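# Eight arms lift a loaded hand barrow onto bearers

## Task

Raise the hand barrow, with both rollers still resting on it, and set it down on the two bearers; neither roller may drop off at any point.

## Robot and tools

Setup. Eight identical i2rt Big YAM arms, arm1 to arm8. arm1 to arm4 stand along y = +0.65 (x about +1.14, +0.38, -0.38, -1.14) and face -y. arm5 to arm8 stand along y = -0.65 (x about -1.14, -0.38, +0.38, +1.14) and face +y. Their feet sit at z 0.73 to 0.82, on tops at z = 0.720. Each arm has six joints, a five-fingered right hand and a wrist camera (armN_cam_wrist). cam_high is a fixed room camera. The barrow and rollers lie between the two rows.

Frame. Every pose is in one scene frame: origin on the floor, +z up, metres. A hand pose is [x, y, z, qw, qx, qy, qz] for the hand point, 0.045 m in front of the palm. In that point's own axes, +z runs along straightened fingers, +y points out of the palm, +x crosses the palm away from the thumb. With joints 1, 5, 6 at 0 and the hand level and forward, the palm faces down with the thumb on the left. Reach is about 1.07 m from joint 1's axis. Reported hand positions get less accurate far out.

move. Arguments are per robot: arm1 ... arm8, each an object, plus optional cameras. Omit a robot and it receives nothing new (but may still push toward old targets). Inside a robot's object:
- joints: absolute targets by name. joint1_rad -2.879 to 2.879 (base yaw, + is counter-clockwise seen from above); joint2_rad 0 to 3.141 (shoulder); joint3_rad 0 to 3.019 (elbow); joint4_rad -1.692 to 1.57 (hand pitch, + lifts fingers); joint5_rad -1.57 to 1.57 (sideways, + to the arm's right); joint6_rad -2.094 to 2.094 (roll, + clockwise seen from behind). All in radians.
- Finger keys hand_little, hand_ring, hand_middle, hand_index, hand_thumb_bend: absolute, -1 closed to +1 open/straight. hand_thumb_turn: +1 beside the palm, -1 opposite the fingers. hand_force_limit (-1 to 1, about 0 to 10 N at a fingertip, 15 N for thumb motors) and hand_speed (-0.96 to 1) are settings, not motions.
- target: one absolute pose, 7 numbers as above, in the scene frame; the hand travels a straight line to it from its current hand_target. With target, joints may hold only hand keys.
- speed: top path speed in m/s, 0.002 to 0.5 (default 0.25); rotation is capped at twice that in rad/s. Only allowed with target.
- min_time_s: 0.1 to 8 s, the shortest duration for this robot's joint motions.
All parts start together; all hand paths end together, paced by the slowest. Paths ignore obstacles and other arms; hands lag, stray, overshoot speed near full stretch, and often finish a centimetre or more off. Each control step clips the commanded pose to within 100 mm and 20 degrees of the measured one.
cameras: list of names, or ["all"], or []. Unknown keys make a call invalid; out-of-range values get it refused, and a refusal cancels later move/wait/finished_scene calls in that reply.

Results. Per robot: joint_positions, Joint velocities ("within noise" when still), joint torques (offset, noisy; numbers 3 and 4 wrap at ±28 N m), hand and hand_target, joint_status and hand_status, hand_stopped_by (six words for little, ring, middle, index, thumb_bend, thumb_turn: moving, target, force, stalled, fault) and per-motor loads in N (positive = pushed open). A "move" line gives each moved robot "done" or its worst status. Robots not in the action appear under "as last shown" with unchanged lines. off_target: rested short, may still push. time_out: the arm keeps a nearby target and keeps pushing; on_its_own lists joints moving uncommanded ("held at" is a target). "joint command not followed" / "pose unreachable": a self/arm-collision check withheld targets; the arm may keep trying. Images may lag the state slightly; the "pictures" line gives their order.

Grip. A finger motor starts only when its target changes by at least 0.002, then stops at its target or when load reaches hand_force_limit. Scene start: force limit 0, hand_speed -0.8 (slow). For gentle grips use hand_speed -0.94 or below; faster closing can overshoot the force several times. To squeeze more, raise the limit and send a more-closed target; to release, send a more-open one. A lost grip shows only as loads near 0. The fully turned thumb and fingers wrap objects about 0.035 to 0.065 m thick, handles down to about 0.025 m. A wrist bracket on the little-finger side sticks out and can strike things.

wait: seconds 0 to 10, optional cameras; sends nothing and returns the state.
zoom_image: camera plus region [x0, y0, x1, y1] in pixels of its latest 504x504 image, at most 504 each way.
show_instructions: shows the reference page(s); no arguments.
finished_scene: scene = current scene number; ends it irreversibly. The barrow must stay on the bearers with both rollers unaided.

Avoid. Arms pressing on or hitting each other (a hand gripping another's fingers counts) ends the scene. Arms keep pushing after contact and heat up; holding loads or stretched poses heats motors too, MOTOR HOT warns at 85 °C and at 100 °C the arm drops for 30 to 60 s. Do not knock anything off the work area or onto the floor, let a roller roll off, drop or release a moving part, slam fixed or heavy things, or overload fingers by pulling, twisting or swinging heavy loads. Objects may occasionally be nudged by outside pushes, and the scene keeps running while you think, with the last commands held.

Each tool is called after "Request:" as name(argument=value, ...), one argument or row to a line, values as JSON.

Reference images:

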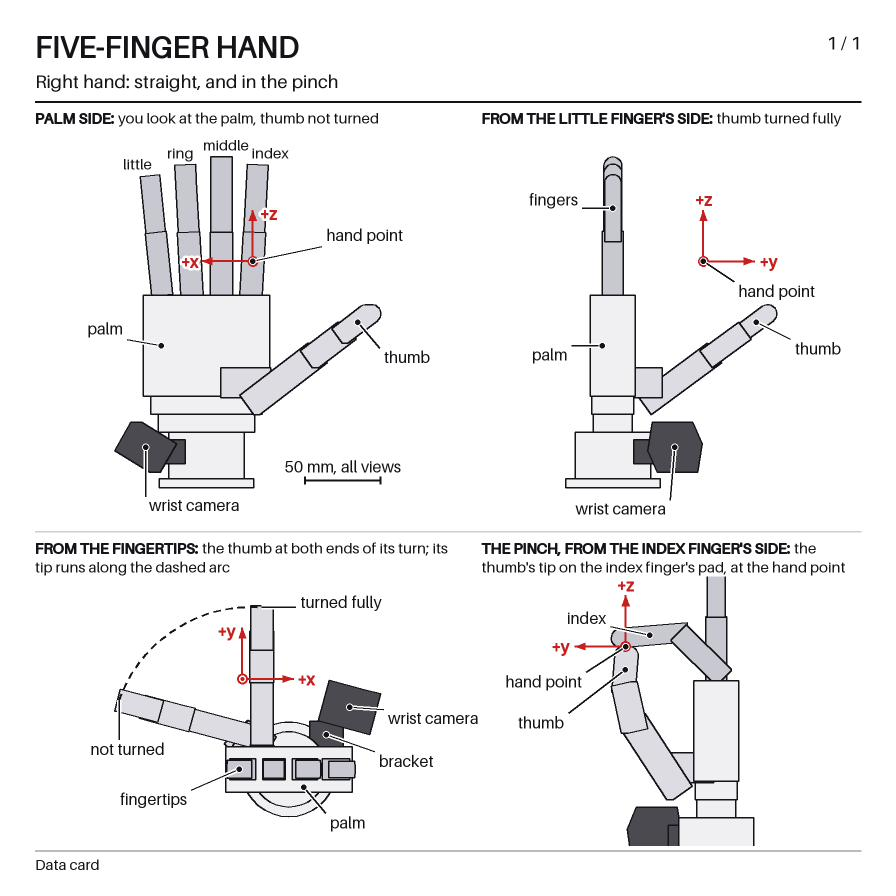

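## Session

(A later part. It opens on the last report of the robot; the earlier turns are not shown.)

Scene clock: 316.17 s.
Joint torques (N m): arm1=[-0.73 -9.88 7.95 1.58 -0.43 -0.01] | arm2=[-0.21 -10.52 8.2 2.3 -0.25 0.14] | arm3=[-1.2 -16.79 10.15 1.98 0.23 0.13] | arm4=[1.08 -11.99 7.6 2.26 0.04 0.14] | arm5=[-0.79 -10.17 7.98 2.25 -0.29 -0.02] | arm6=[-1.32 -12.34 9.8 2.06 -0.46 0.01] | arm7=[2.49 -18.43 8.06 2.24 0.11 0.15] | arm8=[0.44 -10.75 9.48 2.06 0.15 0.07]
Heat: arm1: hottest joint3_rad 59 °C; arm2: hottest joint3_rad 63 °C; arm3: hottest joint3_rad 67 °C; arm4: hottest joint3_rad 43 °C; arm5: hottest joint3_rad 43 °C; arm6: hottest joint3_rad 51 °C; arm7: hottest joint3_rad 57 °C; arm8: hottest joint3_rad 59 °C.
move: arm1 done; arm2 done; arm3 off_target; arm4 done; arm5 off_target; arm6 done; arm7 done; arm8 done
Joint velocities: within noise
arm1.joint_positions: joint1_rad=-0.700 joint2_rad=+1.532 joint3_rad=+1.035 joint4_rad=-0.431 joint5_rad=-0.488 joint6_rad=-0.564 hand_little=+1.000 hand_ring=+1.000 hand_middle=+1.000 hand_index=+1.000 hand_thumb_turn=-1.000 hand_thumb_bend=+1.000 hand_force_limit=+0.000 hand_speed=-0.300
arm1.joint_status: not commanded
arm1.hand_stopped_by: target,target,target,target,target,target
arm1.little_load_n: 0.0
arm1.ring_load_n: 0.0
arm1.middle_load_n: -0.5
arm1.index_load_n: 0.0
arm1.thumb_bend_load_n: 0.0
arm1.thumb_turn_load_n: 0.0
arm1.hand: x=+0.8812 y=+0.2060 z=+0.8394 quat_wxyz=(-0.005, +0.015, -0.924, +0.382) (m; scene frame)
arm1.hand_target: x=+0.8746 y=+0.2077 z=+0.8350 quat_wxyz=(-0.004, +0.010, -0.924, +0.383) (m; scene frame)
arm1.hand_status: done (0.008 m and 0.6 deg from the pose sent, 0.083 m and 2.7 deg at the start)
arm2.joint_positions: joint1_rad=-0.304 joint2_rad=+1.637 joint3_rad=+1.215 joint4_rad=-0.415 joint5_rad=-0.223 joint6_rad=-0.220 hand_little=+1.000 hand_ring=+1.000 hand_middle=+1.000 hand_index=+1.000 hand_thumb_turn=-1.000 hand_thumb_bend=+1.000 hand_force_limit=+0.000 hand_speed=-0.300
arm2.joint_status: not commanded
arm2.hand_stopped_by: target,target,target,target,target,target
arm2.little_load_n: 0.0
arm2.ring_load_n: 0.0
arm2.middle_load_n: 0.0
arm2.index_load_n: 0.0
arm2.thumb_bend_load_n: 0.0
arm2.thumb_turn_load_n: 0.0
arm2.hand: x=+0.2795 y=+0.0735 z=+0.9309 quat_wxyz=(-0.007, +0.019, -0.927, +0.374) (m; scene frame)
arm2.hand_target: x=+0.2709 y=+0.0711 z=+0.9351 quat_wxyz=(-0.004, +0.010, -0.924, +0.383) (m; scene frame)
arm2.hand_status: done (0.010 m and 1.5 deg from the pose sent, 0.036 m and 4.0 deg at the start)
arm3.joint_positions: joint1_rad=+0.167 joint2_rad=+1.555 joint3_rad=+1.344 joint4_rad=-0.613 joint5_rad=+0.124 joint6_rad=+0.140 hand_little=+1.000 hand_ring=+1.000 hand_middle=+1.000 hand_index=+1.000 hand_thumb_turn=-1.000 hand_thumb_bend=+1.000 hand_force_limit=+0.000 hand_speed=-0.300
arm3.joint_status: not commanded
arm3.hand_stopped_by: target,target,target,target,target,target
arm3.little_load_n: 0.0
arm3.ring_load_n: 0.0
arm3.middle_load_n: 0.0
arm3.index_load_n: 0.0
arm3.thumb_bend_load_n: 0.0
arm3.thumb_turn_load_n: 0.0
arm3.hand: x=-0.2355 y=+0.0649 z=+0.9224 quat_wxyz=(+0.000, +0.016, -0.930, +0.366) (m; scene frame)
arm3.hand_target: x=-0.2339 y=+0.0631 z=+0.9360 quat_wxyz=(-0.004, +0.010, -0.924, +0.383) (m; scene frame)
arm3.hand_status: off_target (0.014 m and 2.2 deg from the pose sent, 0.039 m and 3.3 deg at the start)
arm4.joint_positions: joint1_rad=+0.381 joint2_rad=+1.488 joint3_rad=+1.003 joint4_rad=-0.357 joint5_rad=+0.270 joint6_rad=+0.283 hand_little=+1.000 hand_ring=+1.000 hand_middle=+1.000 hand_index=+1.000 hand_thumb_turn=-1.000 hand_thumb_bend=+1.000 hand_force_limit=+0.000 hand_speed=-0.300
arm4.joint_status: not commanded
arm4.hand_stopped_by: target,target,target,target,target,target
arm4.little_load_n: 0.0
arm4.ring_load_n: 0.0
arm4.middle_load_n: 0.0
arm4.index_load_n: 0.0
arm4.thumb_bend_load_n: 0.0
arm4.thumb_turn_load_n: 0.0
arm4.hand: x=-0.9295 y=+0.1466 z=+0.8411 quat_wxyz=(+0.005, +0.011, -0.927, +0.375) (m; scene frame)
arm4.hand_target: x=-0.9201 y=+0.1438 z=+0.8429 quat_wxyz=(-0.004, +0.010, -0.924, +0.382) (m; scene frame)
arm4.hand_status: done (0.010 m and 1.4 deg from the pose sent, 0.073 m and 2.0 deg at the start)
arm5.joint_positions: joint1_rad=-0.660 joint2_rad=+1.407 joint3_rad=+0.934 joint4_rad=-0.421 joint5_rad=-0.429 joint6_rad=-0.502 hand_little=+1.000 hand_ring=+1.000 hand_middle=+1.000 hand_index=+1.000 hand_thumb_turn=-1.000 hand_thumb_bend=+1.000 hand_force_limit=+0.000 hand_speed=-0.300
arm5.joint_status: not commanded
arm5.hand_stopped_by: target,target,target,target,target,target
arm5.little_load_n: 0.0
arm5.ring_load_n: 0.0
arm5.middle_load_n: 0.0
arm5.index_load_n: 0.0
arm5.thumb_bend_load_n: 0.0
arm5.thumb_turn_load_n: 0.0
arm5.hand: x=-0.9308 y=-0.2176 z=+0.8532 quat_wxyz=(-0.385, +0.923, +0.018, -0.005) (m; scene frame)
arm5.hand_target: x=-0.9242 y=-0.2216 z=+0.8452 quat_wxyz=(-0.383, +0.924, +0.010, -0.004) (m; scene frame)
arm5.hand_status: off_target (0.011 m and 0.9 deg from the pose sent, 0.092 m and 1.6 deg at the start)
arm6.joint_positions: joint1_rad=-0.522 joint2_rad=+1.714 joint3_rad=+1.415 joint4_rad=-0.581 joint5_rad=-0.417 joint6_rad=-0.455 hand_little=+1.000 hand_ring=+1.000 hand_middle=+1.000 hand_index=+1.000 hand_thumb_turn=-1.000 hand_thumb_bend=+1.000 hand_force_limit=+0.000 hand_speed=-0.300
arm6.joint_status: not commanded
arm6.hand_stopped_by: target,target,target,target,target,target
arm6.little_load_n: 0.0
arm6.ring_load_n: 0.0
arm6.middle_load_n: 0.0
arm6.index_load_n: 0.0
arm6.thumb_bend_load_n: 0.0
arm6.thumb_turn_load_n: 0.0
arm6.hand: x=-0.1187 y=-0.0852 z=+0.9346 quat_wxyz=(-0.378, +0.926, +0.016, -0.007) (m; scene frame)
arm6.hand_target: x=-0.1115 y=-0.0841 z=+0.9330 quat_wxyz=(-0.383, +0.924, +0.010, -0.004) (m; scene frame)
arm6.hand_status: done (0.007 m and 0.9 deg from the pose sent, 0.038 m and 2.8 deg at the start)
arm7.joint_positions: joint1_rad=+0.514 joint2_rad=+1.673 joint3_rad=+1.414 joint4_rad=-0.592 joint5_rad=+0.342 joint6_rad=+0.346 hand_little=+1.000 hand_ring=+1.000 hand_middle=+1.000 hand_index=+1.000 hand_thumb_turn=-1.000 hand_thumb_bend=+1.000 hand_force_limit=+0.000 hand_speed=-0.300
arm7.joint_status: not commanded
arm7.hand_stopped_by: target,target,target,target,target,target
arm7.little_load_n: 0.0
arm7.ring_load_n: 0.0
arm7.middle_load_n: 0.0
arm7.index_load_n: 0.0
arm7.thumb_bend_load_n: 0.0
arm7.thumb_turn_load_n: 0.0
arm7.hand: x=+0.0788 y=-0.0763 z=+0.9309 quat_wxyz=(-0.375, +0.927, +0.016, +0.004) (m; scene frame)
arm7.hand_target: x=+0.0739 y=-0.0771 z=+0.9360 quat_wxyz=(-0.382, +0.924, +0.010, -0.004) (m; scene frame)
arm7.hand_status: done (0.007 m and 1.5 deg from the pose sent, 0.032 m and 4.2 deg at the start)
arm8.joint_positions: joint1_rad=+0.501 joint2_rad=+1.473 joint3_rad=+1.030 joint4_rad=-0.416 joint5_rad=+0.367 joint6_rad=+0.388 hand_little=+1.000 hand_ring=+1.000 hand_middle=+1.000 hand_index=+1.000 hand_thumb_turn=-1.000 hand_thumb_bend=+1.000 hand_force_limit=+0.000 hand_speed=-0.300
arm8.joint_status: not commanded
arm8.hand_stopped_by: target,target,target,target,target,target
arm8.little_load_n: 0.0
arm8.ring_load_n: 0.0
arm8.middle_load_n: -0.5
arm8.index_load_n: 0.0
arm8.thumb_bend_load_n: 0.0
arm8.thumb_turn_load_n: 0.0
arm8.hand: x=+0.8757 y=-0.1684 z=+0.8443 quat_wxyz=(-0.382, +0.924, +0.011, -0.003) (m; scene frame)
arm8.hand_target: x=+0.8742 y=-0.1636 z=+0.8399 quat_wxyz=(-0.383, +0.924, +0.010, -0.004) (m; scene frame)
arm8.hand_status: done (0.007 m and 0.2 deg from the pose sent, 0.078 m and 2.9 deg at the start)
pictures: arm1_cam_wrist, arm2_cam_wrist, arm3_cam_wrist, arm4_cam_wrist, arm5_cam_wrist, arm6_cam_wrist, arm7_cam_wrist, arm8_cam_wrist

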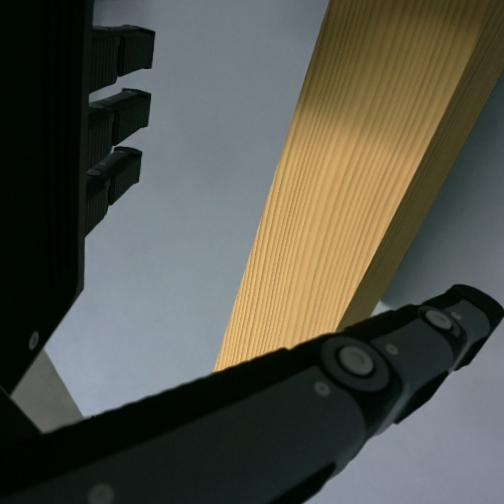

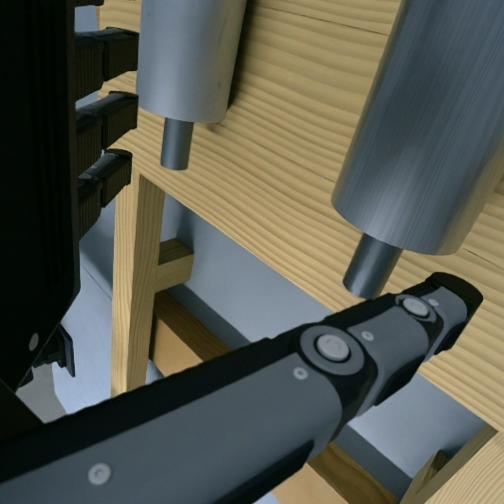

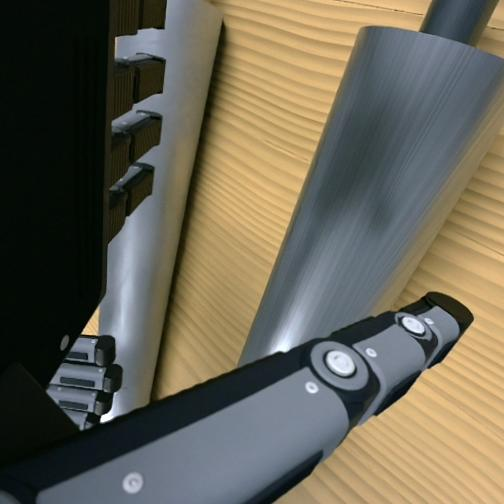

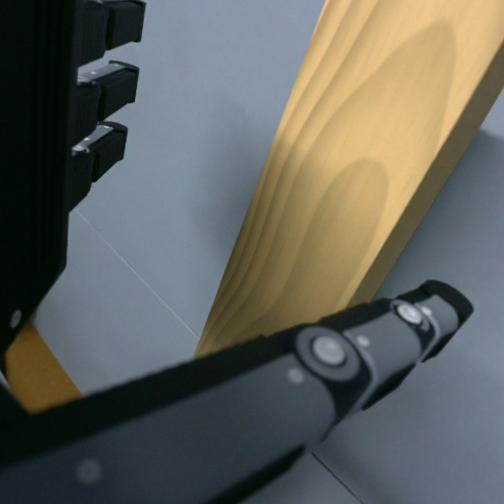

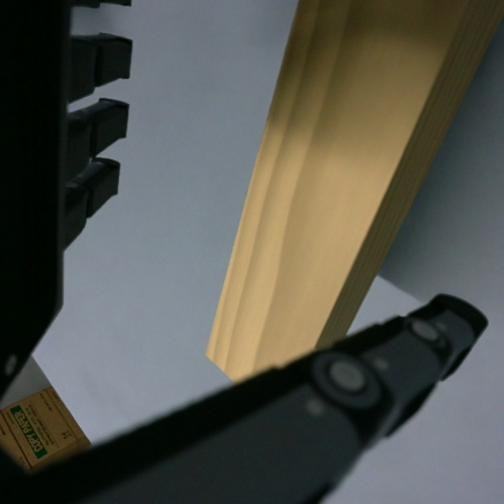

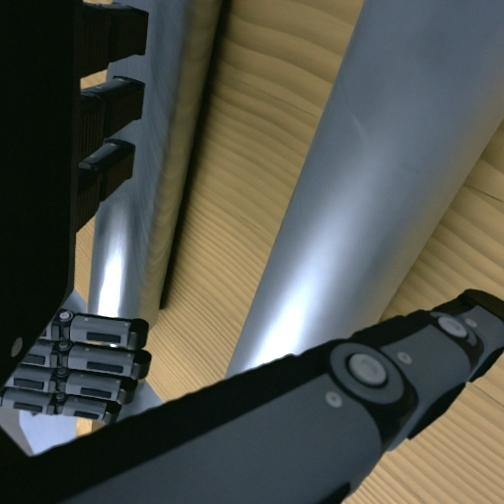

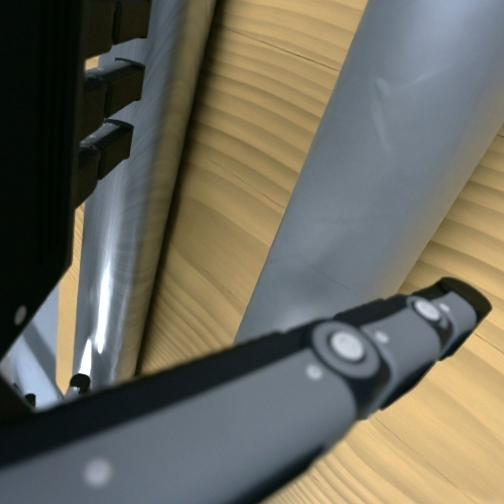

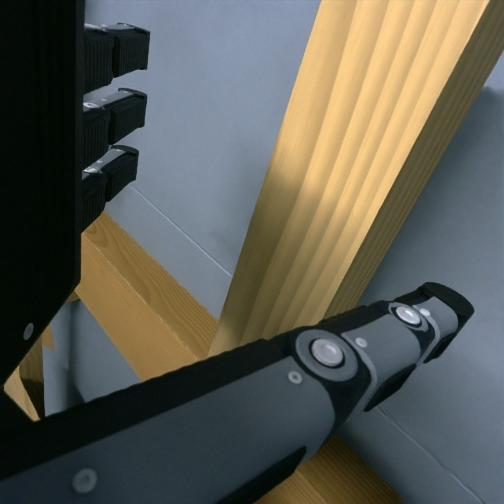

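Request:
move(
  arm1={"target":[0.8735,0.209,0.784,0.0042,-0.0102,0.9239,-0.3827],"speed":0.08},
  arm2={"target":[0.255,0.089,0.876,0.0042,-0.0102,0.9239,-0.3827],"speed":0.08},
  arm3={"target":[-0.236,0.076,0.893,0.0042,-0.0102,0.9239,-0.3827],"speed":0.08},
  arm4={"target":[-0.9205,0.1545,0.791,0.0042,-0.0102,0.9239,-0.3827],"speed":0.08},
  arm5={"target":[-0.924,-0.225,0.79,0.3827,-0.9239,-0.0102,0.0042],"speed":0.08},
  arm6={"target":[-0.1115,-0.0945,0.884,0.3827,-0.9239,-0.0102,0.0042],"speed":0.08},
  arm7={"target":[0.07,-0.089,0.889,0.3827,-0.9239,-0.0102,0.0042],"speed":0.08},
  arm8={"target":[0.876,-0.1645,0.785,0.3827,-0.9239,-0.0102,0.0042],"speed":0.08},
  cameras=["arm1_cam_wrist","arm2_cam_wrist","arm3_cam_wrist","arm4_cam_wrist","arm5_cam_wrist","arm6_cam_wrist","arm7_cam_wrist","arm8_cam_wrist"],
)

Scene clock: 464.03 s.
Joint torques (N m): arm1=[-0.32 -9.82 7.41 1.78 -0.49 -0.04] | arm2=[-0.15 -9.64 7.73 2.3 -0.26 -0.12] | arm3=[-0.97 -16.62 9.83 1.98 0.24 0.13] | arm4=[1.49 -11.58 6.84 2.24 0.32 0.16] | arm5=[-0.62 -10.4 7.19 2.19 -0.3 -0.08] | arm6=[-1.32 -11.46 9.46 2.06 -0.46 -0.07] | arm7=[2.73 -16.32 7.77 2.24 0.32 0.13] | arm8=[0.15 -11.05 8.68 2.07 0.15 0.05]
Heat: arm1: hottest joint3_rad 50 °C; arm2: hottest joint3_rad 52 °C; arm3: hottest joint3_rad 50 °C; arm4: hottest joint3_rad 41 °C; arm5: hottest joint3_rad 36 °C; arm6: hottest joint3_rad 43 °C; arm7: hottest joint3_rad 50 °C; arm8: hottest joint3_rad 50 °C.
move: arm1 done; arm2 done; arm3 off_target; arm4 off_target; arm5 off_target; arm6 done; arm7 done; arm8 done
Joint velocities: within noise
arm1.joint_positions: joint1_rad=-0.703 joint2_rad=+1.607 joint3_rad=+0.973 joint4_rad=-0.291 joint5_rad=-0.490 joint6_rad=-0.564 hand_little=+1.000 hand_ring=+1.000 hand_middle=+1.000 hand_index=+1.000 hand_thumb_turn=-1.000 hand_thumb_bend=+1.000 hand_force_limit=+0.000 hand_speed=-0.300
arm1.joint_status: not commanded
arm1.hand_stopped_by: target,target,target,target,target,target
arm1.little_load_n: 0.0
arm1.ring_load_n: 0.0
arm1.middle_load_n: -0.5
arm1.index_load_n: 0.0
arm1.thumb_bend_load_n: 0.0
arm1.thumb_turn_load_n: 0.0
arm1.hand: x=+0.8798 y=+0.2061 z=+0.7904 quat_wxyz=(-0.005, +0.014, -0.924, +0.383) (m; scene frame)
arm1.hand_target: x=+0.8736 y=+0.2090 z=+0.7842 quat_wxyz=(-0.004, +0.010, -0.924, +0.383) (m; scene frame)
arm1.hand_status: done (0.009 m and 0.5 deg from the pose sent, 0.056 m and 0.6 deg at the start)
arm2.joint_positions: joint1_rad=-0.344 joint2_rad=+1.674 joint3_rad=+1.098 joint4_rad=-0.260 joint5_rad=-0.249 joint6_rad=-0.225 hand_little=+1.000 hand_ring=+1.000 hand_middle=+1.000 hand_index=+1.000 hand_thumb_turn=-1.000 hand_thumb_bend=+1.000 hand_force_limit=+0.000 hand_speed=-0.300
arm2.joint_status: not commanded
arm2.hand_stopped_by: target,target,target,target,target,target
arm2.little_load_n: 0.0
arm2.ring_load_n: 0.0
arm2.middle_load_n: 0.0
arm2.index_load_n: 0.0
arm2.thumb_bend_load_n: 0.0
arm2.thumb_turn_load_n: 0.0
arm2.hand: x=+0.2644 y=+0.0909 z=+0.8769 quat_wxyz=(-0.010, +0.007, -0.926, +0.377) (m; scene frame)
arm2.hand_target: x=+0.2550 y=+0.0892 z=+0.8760 quat_wxyz=(-0.004, +0.010, -0.924, +0.382) (m; scene frame)
arm2.hand_status: done (0.010 m and 1.1 deg from the pose sent, 0.062 m and 1.5 deg at the start)
arm3.joint_positions: joint1_rad=+0.167 joint2_rad=+1.551 joint3_rad=+1.222 joint4_rad=-0.497 joint5_rad=+0.126 joint6_rad=+0.142 hand_little=+1.000 hand_ring=+1.000 hand_middle=+1.000 hand_index=+1.000 hand_thumb_turn=-1.000 hand_thumb_bend=+1.000 hand_force_limit=+0.000 hand_speed=-0.300
arm3.joint_status: not commanded
arm3.hand_stopped_by: target,target,target,target,target,target
arm3.little_load_n: 0.0
arm3.ring_load_n: 0.0
arm3.middle_load_n: 0.0
arm3.index_load_n: 0.0
arm3.thumb_bend_load_n: 0.0
arm3.thumb_turn_load_n: 0.5
arm3.hand: x=-0.2394 y=+0.0783 z=+0.8790 quat_wxyz=(+0.000, +0.015, -0.931, +0.366) (m; scene frame)
arm3.hand_target: x=-0.2359 y=+0.0761 z=+0.8930 quat_wxyz=(-0.004, +0.010, -0.924, +0.383) (m; scene frame)
arm3.hand_status: off_target (0.015 m and 2.2 deg from the pose sent, 0.031 m and 2.2 deg at the start)
arm4.joint_positions: joint1_rad=+0.386 joint2_rad=+1.542 joint3_rad=+0.908 joint4_rad=-0.206 joint5_rad=+0.270 joint6_rad=+0.286 hand_little=+1.000 hand_ring=+1.000 hand_middle=+1.000 hand_index=+1.000 hand_thumb_turn=-1.000 hand_thumb_bend=+1.000 hand_force_limit=+0.000 hand_speed=-0.300
arm4.joint_status: not commanded
arm4.hand_stopped_by: target,target,target,target,target,target
arm4.little_load_n: 0.0
arm4.ring_load_n: 0.0
arm4.middle_load_n: 0.0
arm4.index_load_n: 0.0
arm4.thumb_bend_load_n: 0.0
arm4.thumb_turn_load_n: 0.0
arm4.hand: x=-0.9309 y=+0.1562 z=+0.7906 quat_wxyz=(+0.003, +0.012, -0.927, +0.376) (m; scene frame)
arm4.hand_target: x=-0.9205 y=+0.1547 z=+0.7911 quat_wxyz=(-0.004, +0.010, -0.924, +0.382) (m; scene frame)
arm4.hand_status: off_target (0.011 m and 1.2 deg from the pose sent, 0.052 m and 1.4 deg at the start)
arm5.joint_positions: joint1_rad=-0.667 joint2_rad=+1.488 joint3_rad=+0.852 joint4_rad=-0.258 joint5_rad=-0.433 joint6_rad=-0.502 hand_little=+1.000 hand_ring=+1.000 hand_middle=+1.000 hand_index=+1.000 hand_thumb_turn=-1.000 hand_thumb_bend=+1.000 hand_force_limit=+0.000 hand_speed=-0.300
arm5.joint_status: not commanded
arm5.hand_stopped_by: target,target,target,target,target,target
arm5.little_load_n: 0.0
arm5.ring_load_n: 0.0
arm5.middle_load_n: 0.0
arm5.index_load_n: 0.0
arm5.thumb_bend_load_n: 0.0
arm5.thumb_turn_load_n: 0.0
arm5.hand: x=-0.9302 y=-0.2197 z=+0.7992 quat_wxyz=(-0.386, +0.922, +0.015, -0.005) (m; scene frame)
arm5.hand_target: x=-0.9242 y=-0.2251 z=+0.7902 quat_wxyz=(-0.383, +0.924, +0.010, -0.004) (m; scene frame)
arm5.hand_status: off_target (0.012 m and 0.7 deg from the pose sent, 0.064 m and 0.9 deg at the start)
arm6.joint_positions: joint1_rad=-0.532 joint2_rad=+1.736 joint3_rad=+1.313 joint4_rad=-0.456 joint5_rad=-0.423 joint6_rad=-0.455 hand_little=+1.000 hand_ring=+1.000 hand_middle=+1.000 hand_index=+1.000 hand_thumb_turn=-1.000 hand_thumb_bend=+1.000 hand_force_limit=+0.000 hand_speed=-0.300
arm6.joint_status: not commanded
arm6.hand_stopped_by: target,target,target,target,target,target
arm6.little_load_n: 0.0
arm6.ring_load_n: 0.0
arm6.middle_load_n: 0.0
arm6.index_load_n: 0.0
arm6.thumb_bend_load_n: 0.0
arm6.thumb_turn_load_n: 0.0
arm6.hand: x=-0.1190 y=-0.0954 z=+0.8883 quat_wxyz=(-0.380, +0.925, +0.013, -0.007) (m; scene frame)
arm6.hand_target: x=-0.1115 y=-0.0948 z=+0.8841 quat_wxyz=(-0.383, +0.924, +0.010, -0.004) (m; scene frame)
arm6.hand_status: done (0.009 m and 0.6 deg from the pose sent, 0.052 m and 0.9 deg at the start)
arm7.joint_positions: joint1_rad=+0.529 joint2_rad=+1.673 joint3_rad=+1.310 joint4_rad=-0.473 joint5_rad=+0.349 joint6_rad=+0.358 hand_little=+1.000 hand_ring=+1.000 hand_middle=+1.000 hand_index=+1.000 hand_thumb_turn=-1.000 hand_thumb_bend=+1.000 hand_force_limit=+0.000 hand_speed=-0.300
arm7.joint_status: not commanded
arm7.hand_stopped_by: target,target,target,target,target,target
arm7.little_load_n: 0.0
arm7.ring_load_n: 0.0
arm7.middle_load_n: 0.0
arm7.index_load_n: 0.0
arm7.thumb_bend_load_n: 0.0
arm7.thumb_turn_load_n: 0.0
arm7.hand: x=+0.0755 y=-0.0880 z=+0.8956 quat_wxyz=(-0.382, +0.924, +0.014, -0.001) (m; scene frame)
arm7.hand_target: x=+0.0702 y=-0.0891 z=+0.8890 quat_wxyz=(-0.383, +0.924, +0.010, -0.004) (m; scene frame)
arm7.hand_status: done (0.009 m and 0.6 deg from the pose sent, 0.045 m and 1.5 deg at the start)
arm8.joint_positions: joint1_rad=+0.501 joint2_rad=+1.546 joint3_rad=+0.949 joint4_rad=-0.260 joint5_rad=+0.365 joint6_rad=+0.388 hand_little=+1.000 hand_ring=+1.000 hand_middle=+1.000 hand_index=+1.000 hand_thumb_turn=-1.000 hand_thumb_bend=+1.000 hand_force_limit=+0.000 hand_speed=-0.300
arm8.joint_status: not commanded
arm8.hand_stopped_by: target,target,target,target,target,target
arm8.little_load_n: 0.0
arm8.ring_load_n: 0.0
arm8.middle_load_n: 0.0
arm8.index_load_n: 0.0
arm8.thumb_bend_load_n: 0.0
arm8.thumb_turn_load_n: 0.0
arm8.hand: x=+0.8755 y=-0.1691 z=+0.7908 quat_wxyz=(-0.383, +0.924, +0.011, -0.005) (m; scene frame)
arm8.hand_target: x=+0.8762 y=-0.1646 z=+0.7850 quat_wxyz=(-0.383, +0.924, +0.010, -0.004) (m; scene frame)
arm8.hand_status: done (0.007 m and 0.1 deg from the pose sent, 0.060 m and 0.2 deg at the start)
pictures: arm1_cam_wrist, arm2_cam_wrist, arm3_cam_wrist, arm4_cam_wrist, arm5_cam_wrist, arm6_cam_wrist, arm7_cam_wrist, arm8_cam_wrist

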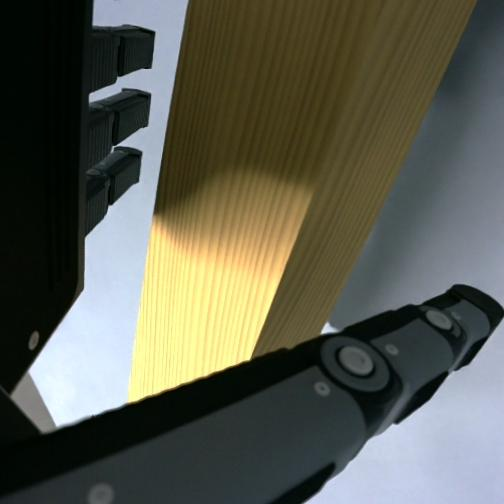

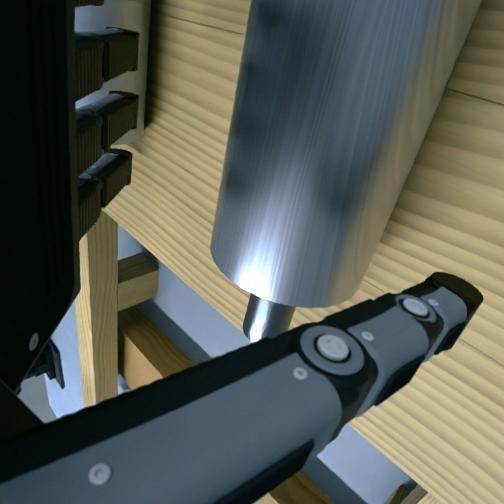

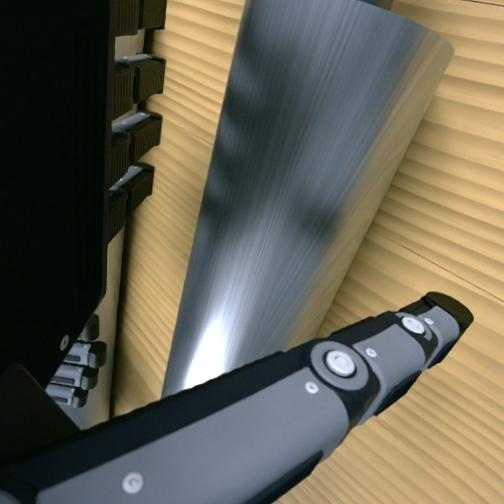

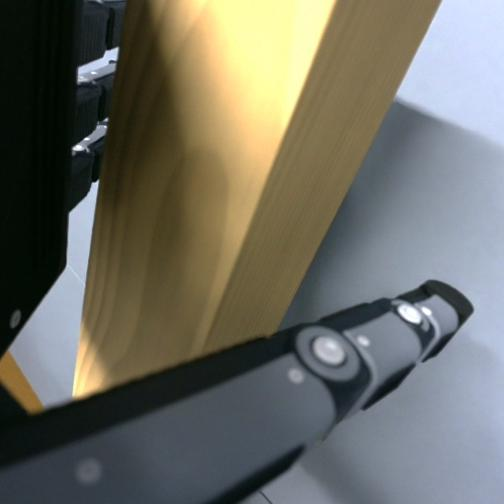

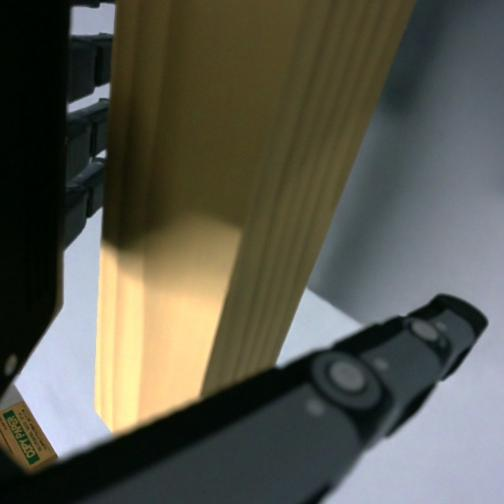

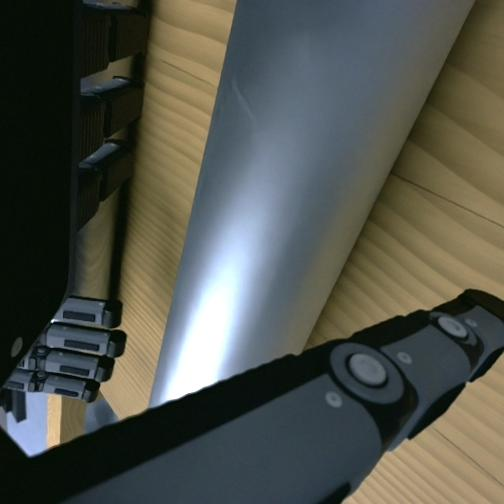

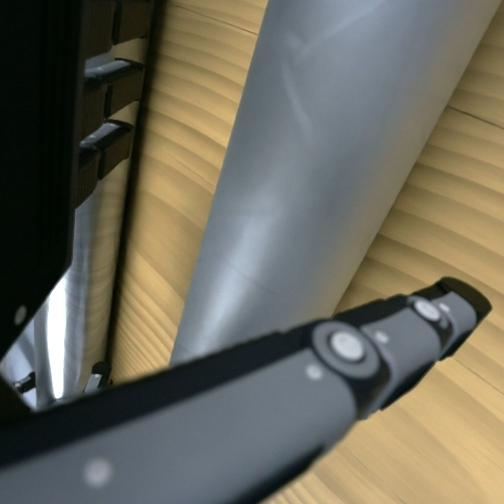

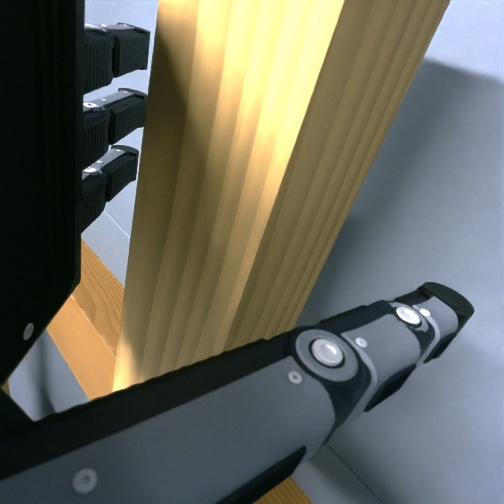

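Request:
move(
  arm1={"target":[0.8735,0.206,0.768,0.0042,-0.0102,0.9239,-0.3827],"speed":0.05},
  arm2={"target":[0.255,0.089,0.863,0.0042,-0.0102,0.9239,-0.3827],"speed":0.05,"joints":{"hand_little":0.3,"hand_ring":0.3,"hand_middle":0.3,"hand_index":0.3,"hand_speed":-0.8,"hand_force_limit":-0.7}},
  arm3={"target":[-0.236,0.076,0.887,0.0042,-0.0102,0.9239,-0.3827],"speed":0.05,"joints":{"hand_little":0.3,"hand_ring":0.3,"hand_middle":0.3,"hand_index":0.3,"hand_speed":-0.8,"hand_force_limit":-0.7}},
  arm4={"target":[-0.9205,0.149,0.774,0.0042,-0.0102,0.9239,-0.3827],"speed":0.05},
  arm5={"target":[-0.924,-0.22,0.776,0.3827,-0.9239,-0.0102,0.0042],"speed":0.05},
  arm6={"target":[-0.1115,-0.0945,0.87,0.3827,-0.9239,-0.0102,0.0042],"speed":0.05,"joints":{"hand_little":0.3,"hand_ring":0.3,"hand_middle":0.3,"hand_index":0.3,"hand_speed":-0.8,"hand_force_limit":-0.7}},
  arm7={"target":[0.07,-0.089,0.867,0.3827,-0.9239,-0.0102,0.0042],"speed":0.05,"joints":{"hand_little":0.3,"hand_ring":0.3,"hand_middle":0.3,"hand_index":0.3,"hand_speed":-0.8,"hand_force_limit":-0.7}},
  arm8={"target":[0.876,-0.1605,0.768,0.3827,-0.9239,-0.0102,0.0042],"speed":0.05},
  cameras=["arm1_cam_wrist","arm2_cam_wrist","arm3_cam_wrist","arm4_cam_wrist","arm5_cam_wrist","arm6_cam_wrist","arm7_cam_wrist","arm8_cam_wrist"],
)

Scene clock: 514.63 s.
Joint torques (N m): arm1=[-0.56 -10.58 7.17 1.68 -0.38 -0.02] | arm2=[-0.15 -9.7 7.53 2.29 -0.25 -0.12] | arm3=[-0.91 -16.15 9.72 1.77 0.21 0.1] | arm4=[1.14 -11.75 6.41 2.21 0.2 0.17] | arm5=[-0.32 -10.58 6.54 2.22 -0.13 -0.02] | arm6=[-1.32 -11.81 9.28 1.84 -0.33 -0.06] | arm7=[2.84 -16.44 7.77 2.3 0.31 0.16] | arm8=[0.03 -11.28 8.4 2.07 0.14 0.02]
Heat: arm1: hottest joint3_rad 47 °C; arm2: hottest joint3_rad 52 °C; arm3: hottest joint3_rad 51 °C; arm4: hottest joint3_rad 39 °C; arm5: hottest joint3_rad 36 °C; arm6: hottest joint3_rad 45 °C; arm7: hottest joint3_rad 50 °C; arm8: hottest joint3_rad 44 °C.
move: arm1 done; arm2 done; arm3 off_target; arm4 done; arm5 off_target; arm6 done; arm7 done; arm8 done
Joint velocities: within noise
arm1.joint_positions: joint1_rad=-0.703 joint2_rad=+1.640 joint3_rad=+0.963 joint4_rad=-0.246 joint5_rad=-0.490 joint6_rad=-0.564 hand_little=+1.000 hand_ring=+1.000 hand_middle=+1.000 hand_index=+1.000 hand_thumb_turn=-1.000 hand_thumb_bend=+1.000 hand_force_limit=+0.000 hand_speed=-0.300
arm1.joint_status: not commanded
arm1.hand_stopped_by: target,target,target,target,target,target
arm1.little_load_n: 0.0
arm1.ring_load_n: -0.5
arm1.middle_load_n: 0.0
arm1.index_load_n: 0.0
arm1.thumb_bend_load_n: 0.0
arm1.thumb_turn_load_n: 0.0
arm1.hand: x=+0.8780 y=+0.2039 z=+0.7746 quat_wxyz=(-0.004, +0.015, -0.923, +0.384) (m; scene frame)
arm1.hand_target: x=+0.8736 y=+0.2061 z=+0.7681 quat_wxyz=(-0.004, +0.010, -0.924, +0.383) (m; scene frame)
arm1.hand_status: done (0.008 m and 0.5 deg from the pose sent, 0.023 m and 0.5 deg at the start)
arm2.joint_positions: joint1_rad=-0.344 joint2_rad=+1.692 joint3_rad=+1.085 joint4_rad=-0.225 joint5_rad=-0.249 joint6_rad=-0.225 hand_little=+0.300 hand_ring=+0.300 hand_middle=+0.300 hand_index=+0.300 hand_thumb_turn=-1.000 hand_thumb_bend=+1.000 hand_force_limit=-0.700 hand_speed=-0.800
arm2.joint_status: all done
arm2.hand_stopped_by: target,target,target,target,target,target
arm2.little_load_n: -0.5
arm2.ring_load_n: 0.0
arm2.middle_load_n: 0.0
arm2.index_load_n: 0.0
arm2.thumb_bend_load_n: 0.0
arm2.thumb_turn_load_n: 0.0
arm2.hand: x=+0.2641 y=+0.0904 z=+0.8652 quat_wxyz=(-0.010, +0.008, -0.926, +0.378) (m; scene frame)
arm2.hand_target: x=+0.2550 y=+0.0892 z=+0.8630 quat_wxyz=(-0.004, +0.010, -0.924, +0.382) (m; scene frame)
arm2.hand_status: done (0.009 m and 0.9 deg from the pose sent, 0.017 m and 1.1 deg at the start)
arm3.joint_positions: joint1_rad=+0.167 joint2_rad=+1.551 joint3_rad=+1.212 joint4_rad=-0.476 joint5_rad=+0.127 joint6_rad=+0.143 hand_little=+0.300 hand_ring=+0.300 hand_middle=+0.300 hand_index=+0.373 hand_thumb_turn=-1.000 hand_thumb_bend=+1.000 hand_force_limit=-0.700 hand_speed=-0.800
arm3.joint_status: hand_index off_target (ended at +0.373, target +0.300); the others done
arm3.hand_stopped_by: target,target,target,force,target,target
arm3.little_load_n: 0.0
arm3.ring_load_n: 0.0
arm3.middle_load_n: 0.0
arm3.index_load_n: 0.0
arm3.thumb_bend_load_n: 0.0
arm3.thumb_turn_load_n: 0.0
arm3.hand: x=-0.2393 y=+0.0771 z=+0.8770 quat_wxyz=(+0.000, +0.013, -0.929, +0.371) (m; scene frame)
arm3.hand_target: x=-0.2359 y=+0.0761 z=+0.8871 quat_wxyz=(-0.004, +0.010, -0.924, +0.383) (m; scene frame)
arm3.hand_status: off_target (0.011 m and 1.6 deg from the pose sent, 0.009 m and 2.2 deg at the start)
arm4.joint_positions: joint1_rad=+0.386 joint2_rad=+1.580 joint3_rad=+0.907 joint4_rad=-0.156 joint5_rad=+0.270 joint6_rad=+0.287 hand_little=+1.000 hand_ring=+1.000 hand_middle=+1.000 hand_index=+1.000 hand_thumb_turn=-1.000 hand_thumb_bend=+1.000 hand_force_limit=+0.000 hand_speed=-0.300
arm4.joint_status: not commanded
arm4.hand_stopped_by: target,target,target,target,target,target
arm4.little_load_n: 0.0
arm4.ring_load_n: 0.0
arm4.middle_load_n: 0.0
arm4.index_load_n: -0.5
arm4.thumb_bend_load_n: 0.0
arm4.thumb_turn_load_n: 0.0
arm4.hand: x=-0.9278 y=+0.1487 z=+0.7780 quat_wxyz=(+0.001, +0.011, -0.925, +0.381) (m; scene frame)
arm4.hand_target: x=-0.9205 y=+0.1491 z=+0.7741 quat_wxyz=(-0.004, +0.010, -0.924, +0.383) (m; scene frame)
arm4.hand_status: done (0.008 m and 0.6 deg from the pose sent, 0.021 m and 1.2 deg at the start)
arm5.joint_positions: joint1_rad=-0.667 joint2_rad=+1.522 joint3_rad=+0.852 joint4_rad=-0.215 joint5_rad=-0.433 joint6_rad=-0.502 hand_little=+1.000 hand_ring=+1.000 hand_middle=+1.000 hand_index=+1.000 hand_thumb_turn=-1.000 hand_thumb_bend=+1.000 hand_force_limit=+0.000 hand_speed=-0.300
arm5.joint_status: not commanded
arm5.hand_stopped_by: target,target,target,target,target,target
arm5.little_load_n: 0.0
arm5.ring_load_n: 0.0
arm5.middle_load_n: 0.0
arm5.index_load_n: 0.0
arm5.thumb_bend_load_n: 0.0
arm5.thumb_turn_load_n: 0.0
arm5.hand: x=-0.9261 y=-0.2136 z=+0.7881 quat_wxyz=(-0.389, +0.921, +0.016, -0.003) (m; scene frame)
arm5.hand_target: x=-0.9243 y=-0.2201 z=+0.7764 quat_wxyz=(-0.383, +0.924, +0.010, -0.004) (m; scene frame)
arm5.hand_status: off_target (0.014 m and 1.1 deg from the pose sent, 0.024 m and 0.7 deg at the start)
arm6.joint_positions: joint1_rad=-0.532 joint2_rad=+1.751 joint3_rad=+1.295 joint4_rad=-0.416 joint5_rad=-0.425 joint6_rad=-0.455 hand_little=+0.300 hand_ring=+0.300 hand_middle=+0.300 hand_index=+0.300 hand_thumb_turn=-1.000 hand_thumb_bend=+1.000 hand_force_limit=-0.700 hand_speed=-0.800
arm6.joint_status: all done
arm6.hand_stopped_by: target,target,target,target,target,target
arm6.little_load_n: 0.0
arm6.ring_load_n: 0.0
arm6.middle_load_n: 0.0
arm6.index_load_n: 0.0
arm6.thumb_bend_load_n: 0.0
arm6.thumb_turn_load_n: 0.0
arm6.hand: x=-0.1184 y=-0.0939 z=+0.8758 quat_wxyz=(-0.383, +0.924, +0.014, -0.006) (m; scene frame)
arm6.hand_target: x=-0.1116 y=-0.0947 z=+0.8699 quat_wxyz=(-0.383, +0.924, +0.010, -0.004) (m; scene frame)
arm6.hand_status: done (0.009 m and 0.5 deg from the pose sent, 0.020 m and 0.6 deg at the start)
arm7.joint_positions: joint1_rad=+0.530 joint2_rad=+1.698 joint3_rad=+1.277 joint4_rad=-0.418 joint5_rad=+0.350 joint6_rad=+0.358 hand_little=+0.300 hand_ring=+0.300 hand_middle=+0.300 hand_index=+0.300 hand_thumb_turn=-1.000 hand_thumb_bend=+1.000 hand_force_limit=-0.700 hand_speed=-0.800
arm7.joint_status: all done
arm7.hand_stopped_by: target,target,target,target,target,target
arm7.little_load_n: 0.0
arm7.ring_load_n: 0.0
arm7.middle_load_n: 0.0
arm7.index_load_n: 0.0
arm7.thumb_bend_load_n: 0.0
arm7.thumb_turn_load_n: 0.0
arm7.hand: x=+0.0755 y=-0.0884 z=+0.8717 quat_wxyz=(-0.381, +0.924, +0.014, +0.000) (m; scene frame)
arm7.hand_target: x=+0.0700 y=-0.0891 z=+0.8669 quat_wxyz=(-0.383, +0.924, +0.010, -0.004) (m; scene frame)
arm7.hand_status: done (0.007 m and 0.7 deg from the pose sent, 0.029 m and 0.6 deg at the start)
arm8.joint_positions: joint1_rad=+0.497 joint2_rad=+1.582 joint3_rad=+0.940 joint4_rad=-0.212 joint5_rad=+0.362 joint6_rad=+0.388 hand_little=+1.000 hand_ring=+1.000 hand_middle=+1.000 hand_index=+1.000 hand_thumb_turn=-1.000 hand_thumb_bend=+1.000 hand_force_limit=+0.000 hand_speed=-0.300
arm8.joint_status: not commanded
arm8.hand_stopped_by: target,target,target,target,target,target
arm8.little_load_n: 0.0
arm8.ring_load_n: 0.0
arm8.middle_load_n: 0.0
arm8.index_load_n: 0.0
arm8.thumb_bend_load_n: 0.0
arm8.thumb_turn_load_n: 0.0
arm8.hand: x=+0.8744 y=-0.1649 z=+0.7746 quat_wxyz=(-0.383, +0.924, +0.010, -0.006) (m; scene frame)
arm8.hand_target: x=+0.8761 y=-0.1606 z=+0.7680 quat_wxyz=(-0.383, +0.924, +0.010, -0.004) (m; scene frame)
arm8.hand_status: done (0.008 m and 0.2 deg from the pose sent, 0.024 m and 0.1 deg at the start)
pictures: arm1_cam_wrist, arm2_cam_wrist, arm3_cam_wrist, arm4_cam_wrist, arm5_cam_wrist, arm6_cam_wrist, arm7_cam_wrist, arm8_cam_wrist

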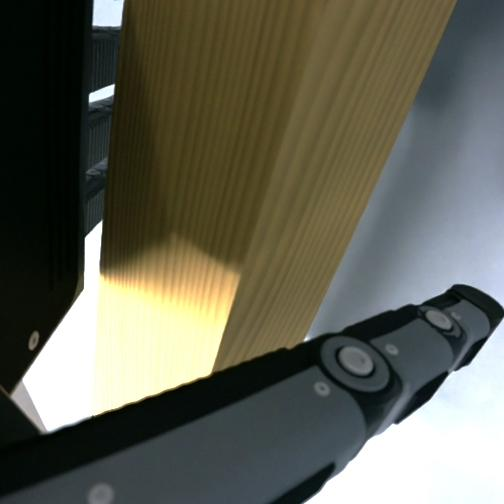

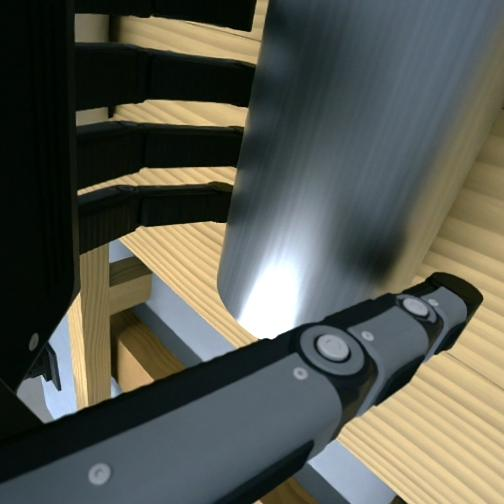

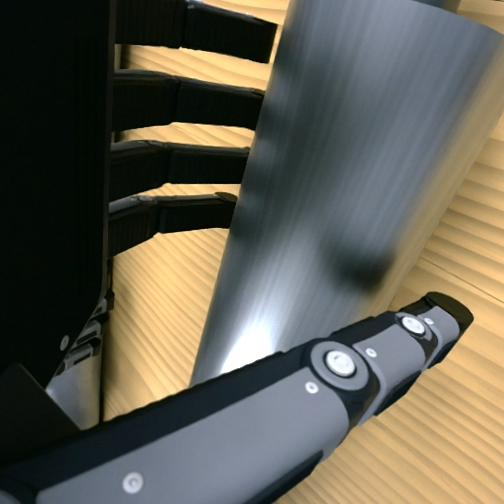

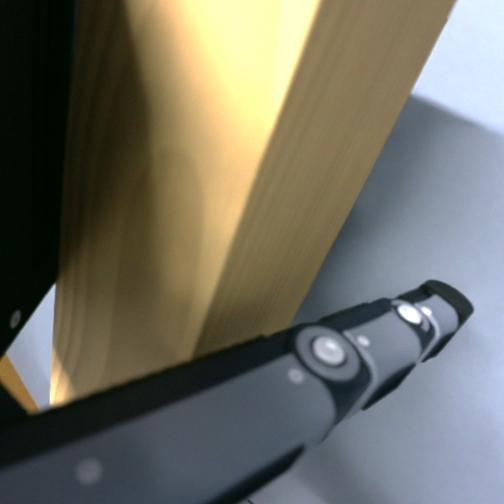

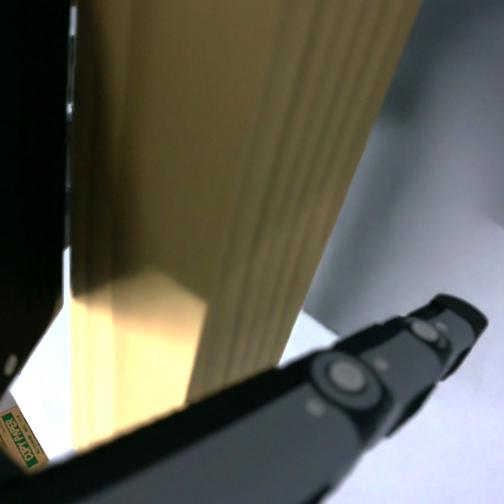

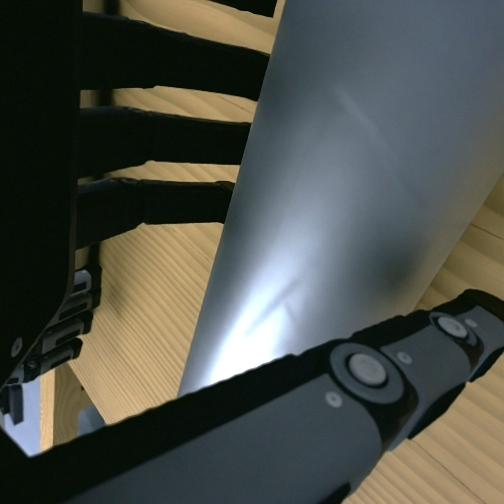

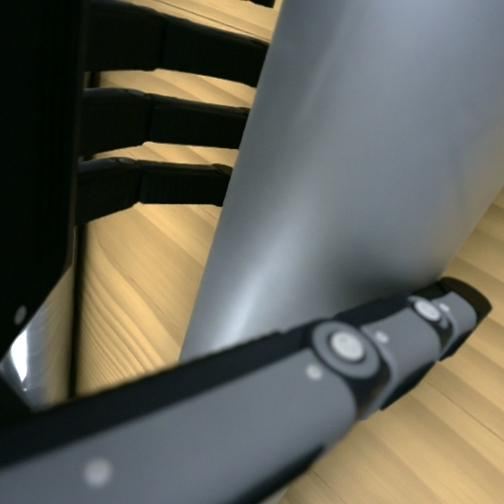

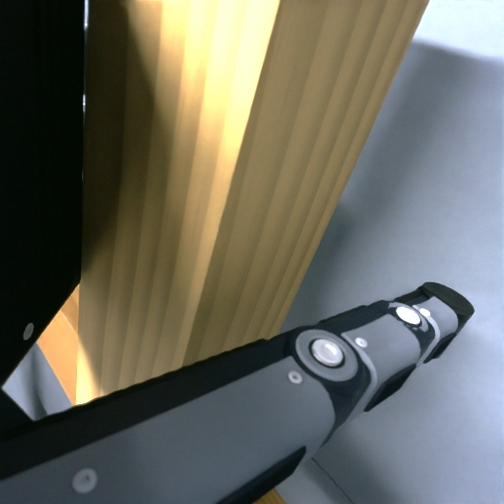

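Request:
move(
  arm1={"joints":{"hand_little":-0.9,"hand_ring":-0.9,"hand_middle":-0.9,"hand_index":-0.9,"hand_thumb_bend":-0.6,"hand_speed":-0.85,"hand_force_limit":0.05}},
  arm4={"joints":{"hand_little":-0.9,"hand_ring":-0.9,"hand_middle":-0.9,"hand_index":-0.9,"hand_thumb_bend":-0.6,"hand_speed":-0.85,"hand_force_limit":0.05}},
  arm5={"joints":{"hand_little":-0.9,"hand_ring":-0.9,"hand_middle":-0.9,"hand_index":-0.9,"hand_thumb_bend":-0.6,"hand_speed":-0.85,"hand_force_limit":0.05}},
  arm8={"joints":{"hand_little":-0.9,"hand_ring":-0.9,"hand_middle":-0.9,"hand_index":-0.9,"hand_thumb_bend":-0.6,"hand_speed":-0.85,"hand_force_limit":0.05}},
  cameras=["arm1_cam_wrist","arm4_cam_wrist","arm5_cam_wrist","arm8_cam_wrist"],
)

Scene clock: 538.30 s.
Joint torques (N m): arm1=[0.15 -9.58 7.45 1.44 -0.38 0.06] | arm2=[-0.21 -9.7 7.56 2.26 -0.26 -0.11] | arm3=[-0.91 -16.26 9.72 1.78 0.2 0.1] | arm4=[0.97 -11.81 6.53 2.07 0.48 0.13] | arm5=[-0.09 -10.81 6.75 2.02 -0.06 0.04] | arm6=[-1.26 -11.81 9.28 1.84 -0.34 -0.06] | arm7=[2.55 -16.67 7.72 2.25 0.3 0.15] | arm8=[0.03 -11.16 8.58 1.96 0.39 0.09]
Heat: arm1: hottest joint3_rad 47 °C; arm2: hottest joint3_rad 52 °C; arm3: hottest joint3_rad 50 °C; arm4: hottest joint3_rad 38 °C; arm5: hottest joint3_rad 36 °C; arm6: hottest joint3_rad 45 °C; arm7: hottest joint3_rad 49 °C; arm8: hottest joint3_rad 45 °C.
move: arm1 off_target; arm4 off_target; arm5 off_target; arm8 off_target
Joint velocities: within noise
arm1.joint_positions: joint1_rad=-0.704 joint2_rad=+1.646 joint3_rad=+0.960 joint4_rad=-0.238 joint5_rad=-0.490 joint6_rad=-0.569 hand_little=-0.180 hand_ring=-0.165 hand_middle=-0.164 hand_index=-0.138 hand_thumb_turn=-1.000 hand_thumb_bend=+0.442 hand_force_limit=+0.050 hand_speed=-0.850
arm1.joint_status: hand_little off_target (ended at -0.180, target -0.900); hand_ring off_target (ended at -0.165, target -0.900); hand_middle off_target (ended at -0.164, target -0.900); hand_index off_target (ended at -0.138, target -0.900); hand_thumb_bend off_target (ended at +0.442, target -0.600); the others done
arm1.hand_stopped_by: force,force,force,force,force,target
arm1.little_load_n: 5.5
arm1.ring_load_n: 3.5
arm1.middle_load_n: 5.0
arm1.index_load_n: 0.5
arm1.thumb_bend_load_n: 18.0
arm1.thumb_turn_load_n: 4.0
arm1.hand: x=+0.8771 y=+0.2046 z=+0.7712 quat_wxyz=(-0.003, +0.016, -0.923, +0.383) (m; scene frame)
arm1.hand_target: x=+0.8736 y=+0.2060 z=+0.7682 quat_wxyz=(-0.004, +0.010, -0.924, +0.383) (m; scene frame)
arm1.hand_status: not commanded
arm2, arm3, arm6, arm7: as last shown
arm2.little_load_n: 0.0
arm2.hand_target: x=+0.2551 y=+0.0892 z=+0.8630 quat_wxyz=(-0.004, +0.010, -0.924, +0.382) (m; scene frame)
arm3.middle_load_n: 0.5
arm3.hand: x=-0.2393 y=+0.0770 z=+0.8771 quat_wxyz=(-0.001, +0.013, -0.929, +0.371) (m; scene frame)
arm4.joint_positions: joint1_rad=+0.386 joint2_rad=+1.581 joint3_rad=+0.906 joint4_rad=-0.154 joint5_rad=+0.263 joint6_rad=+0.289 hand_little=-0.375 hand_ring=-0.375 hand_middle=-0.402 hand_index=-0.416 hand_thumb_turn=-1.000 hand_thumb_bend=+0.583 hand_force_limit=+0.050 hand_speed=-0.850
arm4.joint_status: hand_little off_target (ended at -0.375, target -0.900); hand_ring off_target (ended at -0.375, target -0.900); hand_middle off_target (ended at -0.402, target -0.900); hand_index off_target (ended at -0.416, target -0.900); hand_thumb_bend off_target (ended at +0.583, target -0.600); the others done
arm4.hand_stopped_by: force,force,force,force,force,target
arm4.little_load_n: 2.0
arm4.ring_load_n: 2.0
arm4.middle_load_n: 4.5
arm4.index_load_n: 6.5
arm4.thumb_bend_load_n: 13.0
arm4.thumb_turn_load_n: 1.5
arm4.hand: x=-0.9266 y=+0.1494 z=+0.7772 quat_wxyz=(-0.002, +0.011, -0.925, +0.379) (m; scene frame)
arm4.hand_target: x=-0.9206 y=+0.1491 z=+0.7741 quat_wxyz=(-0.004, +0.010, -0.924, +0.383) (m; scene frame)
arm4.hand_status: not commanded
arm5.joint_positions: joint1_rad=-0.667 joint2_rad=+1.526 joint3_rad=+0.849 joint4_rad=-0.210 joint5_rad=-0.435 joint6_rad=-0.508 hand_little=-0.234 hand_ring=-0.193 hand_middle=-0.165 hand_index=-0.138 hand_thumb_turn=-1.000 hand_thumb_bend=+0.413 hand_force_limit=+0.050 hand_speed=-0.850
arm5.joint_status: hand_little off_target (ended at -0.234, target -0.900); hand_ring off_target (ended at -0.193, target -0.900); hand_middle off_target (ended at -0.165, target -0.900); hand_index off_target (ended at -0.138, target -0.900); hand_thumb_bend off_target (ended at +0.413, target -0.600); the others done
arm5.hand_stopped_by: force,force,force,force,force,target
arm5.little_load_n: 6.0
arm5.ring_load_n: 4.0
arm5.middle_load_n: 2.5
arm5.index_load_n: 2.0
arm5.thumb_bend_load_n: 10.0
arm5.thumb_turn_load_n: 3.5
arm5.hand: x=-0.9263 y=-0.2141 z=+0.7860 quat_wxyz=(-0.389, +0.921, +0.019, -0.002) (m; scene frame)
arm5.hand_target: x=-0.9242 y=-0.2201 z=+0.7763 quat_wxyz=(-0.383, +0.924, +0.010, -0.004) (m; scene frame)
arm5.hand_status: not commanded
arm6.hand_target: x=-0.1116 y=-0.0947 z=+0.8700 quat_wxyz=(-0.383, +0.924, +0.010, -0.004) (m; scene frame)
arm7.hand_target: x=+0.0702 y=-0.0890 z=+0.8669 quat_wxyz=(-0.383, +0.924, +0.010, -0.004) (m; scene frame)
arm8.joint_positions: joint1_rad=+0.497 joint2_rad=+1.582 joint3_rad=+0.937 joint4_rad=-0.209 joint5_rad=+0.357 joint6_rad=+0.380 hand_little=-0.236 hand_ring=-0.208 hand_middle=-0.207 hand_index=-0.180 hand_thumb_turn=-1.000 hand_thumb_bend=+0.426 hand_force_limit=+0.050 hand_speed=-0.850
arm8.joint_status: hand_little off_target (ended at -0.236, target -0.900); hand_ring off_target (ended at -0.208, target -0.900); hand_middle off_target (ended at -0.207, target -0.900); hand_index off_target (ended at -0.180, target -0.900); hand_thumb_bend off_target (ended at +0.426, target -0.600); the others done
arm8.hand_stopped_by: force,force,force,force,force,target
arm8.little_load_n: 6.0
arm8.ring_load_n: 4.0
arm8.middle_load_n: 6.0
arm8.index_load_n: 3.5
arm8.thumb_bend_load_n: 14.5
arm8.thumb_turn_load_n: 1.5
arm8.hand: x=+0.8741 y=-0.1661 z=+0.7737 quat_wxyz=(-0.382, +0.924, +0.014, -0.007) (m; scene frame)
arm8.hand_target: x=+0.8761 y=-0.1606 z=+0.7680 quat_wxyz=(-0.383, +0.924, +0.010, -0.004) (m; scene frame)
arm8.hand_status: not commanded
pictures: arm1_cam_wrist, arm4_cam_wrist, arm5_cam_wrist, arm8_cam_wrist

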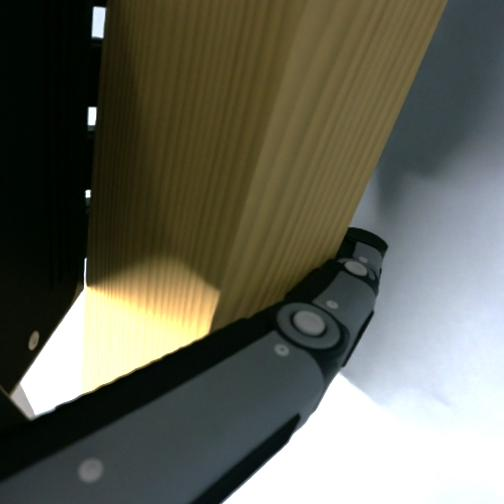

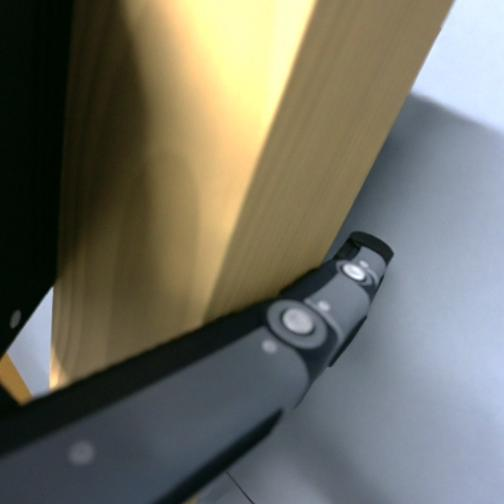

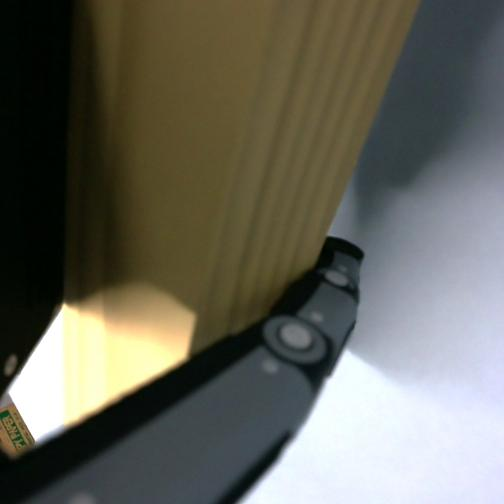

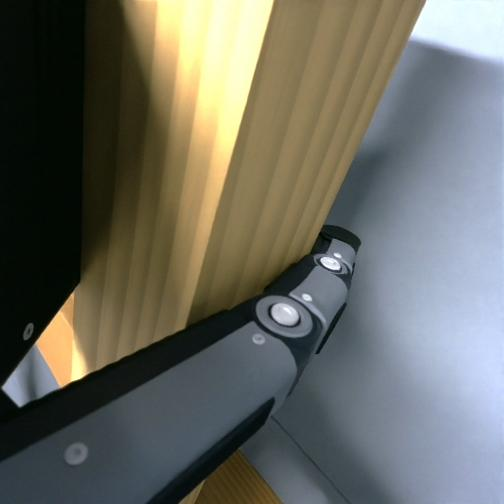

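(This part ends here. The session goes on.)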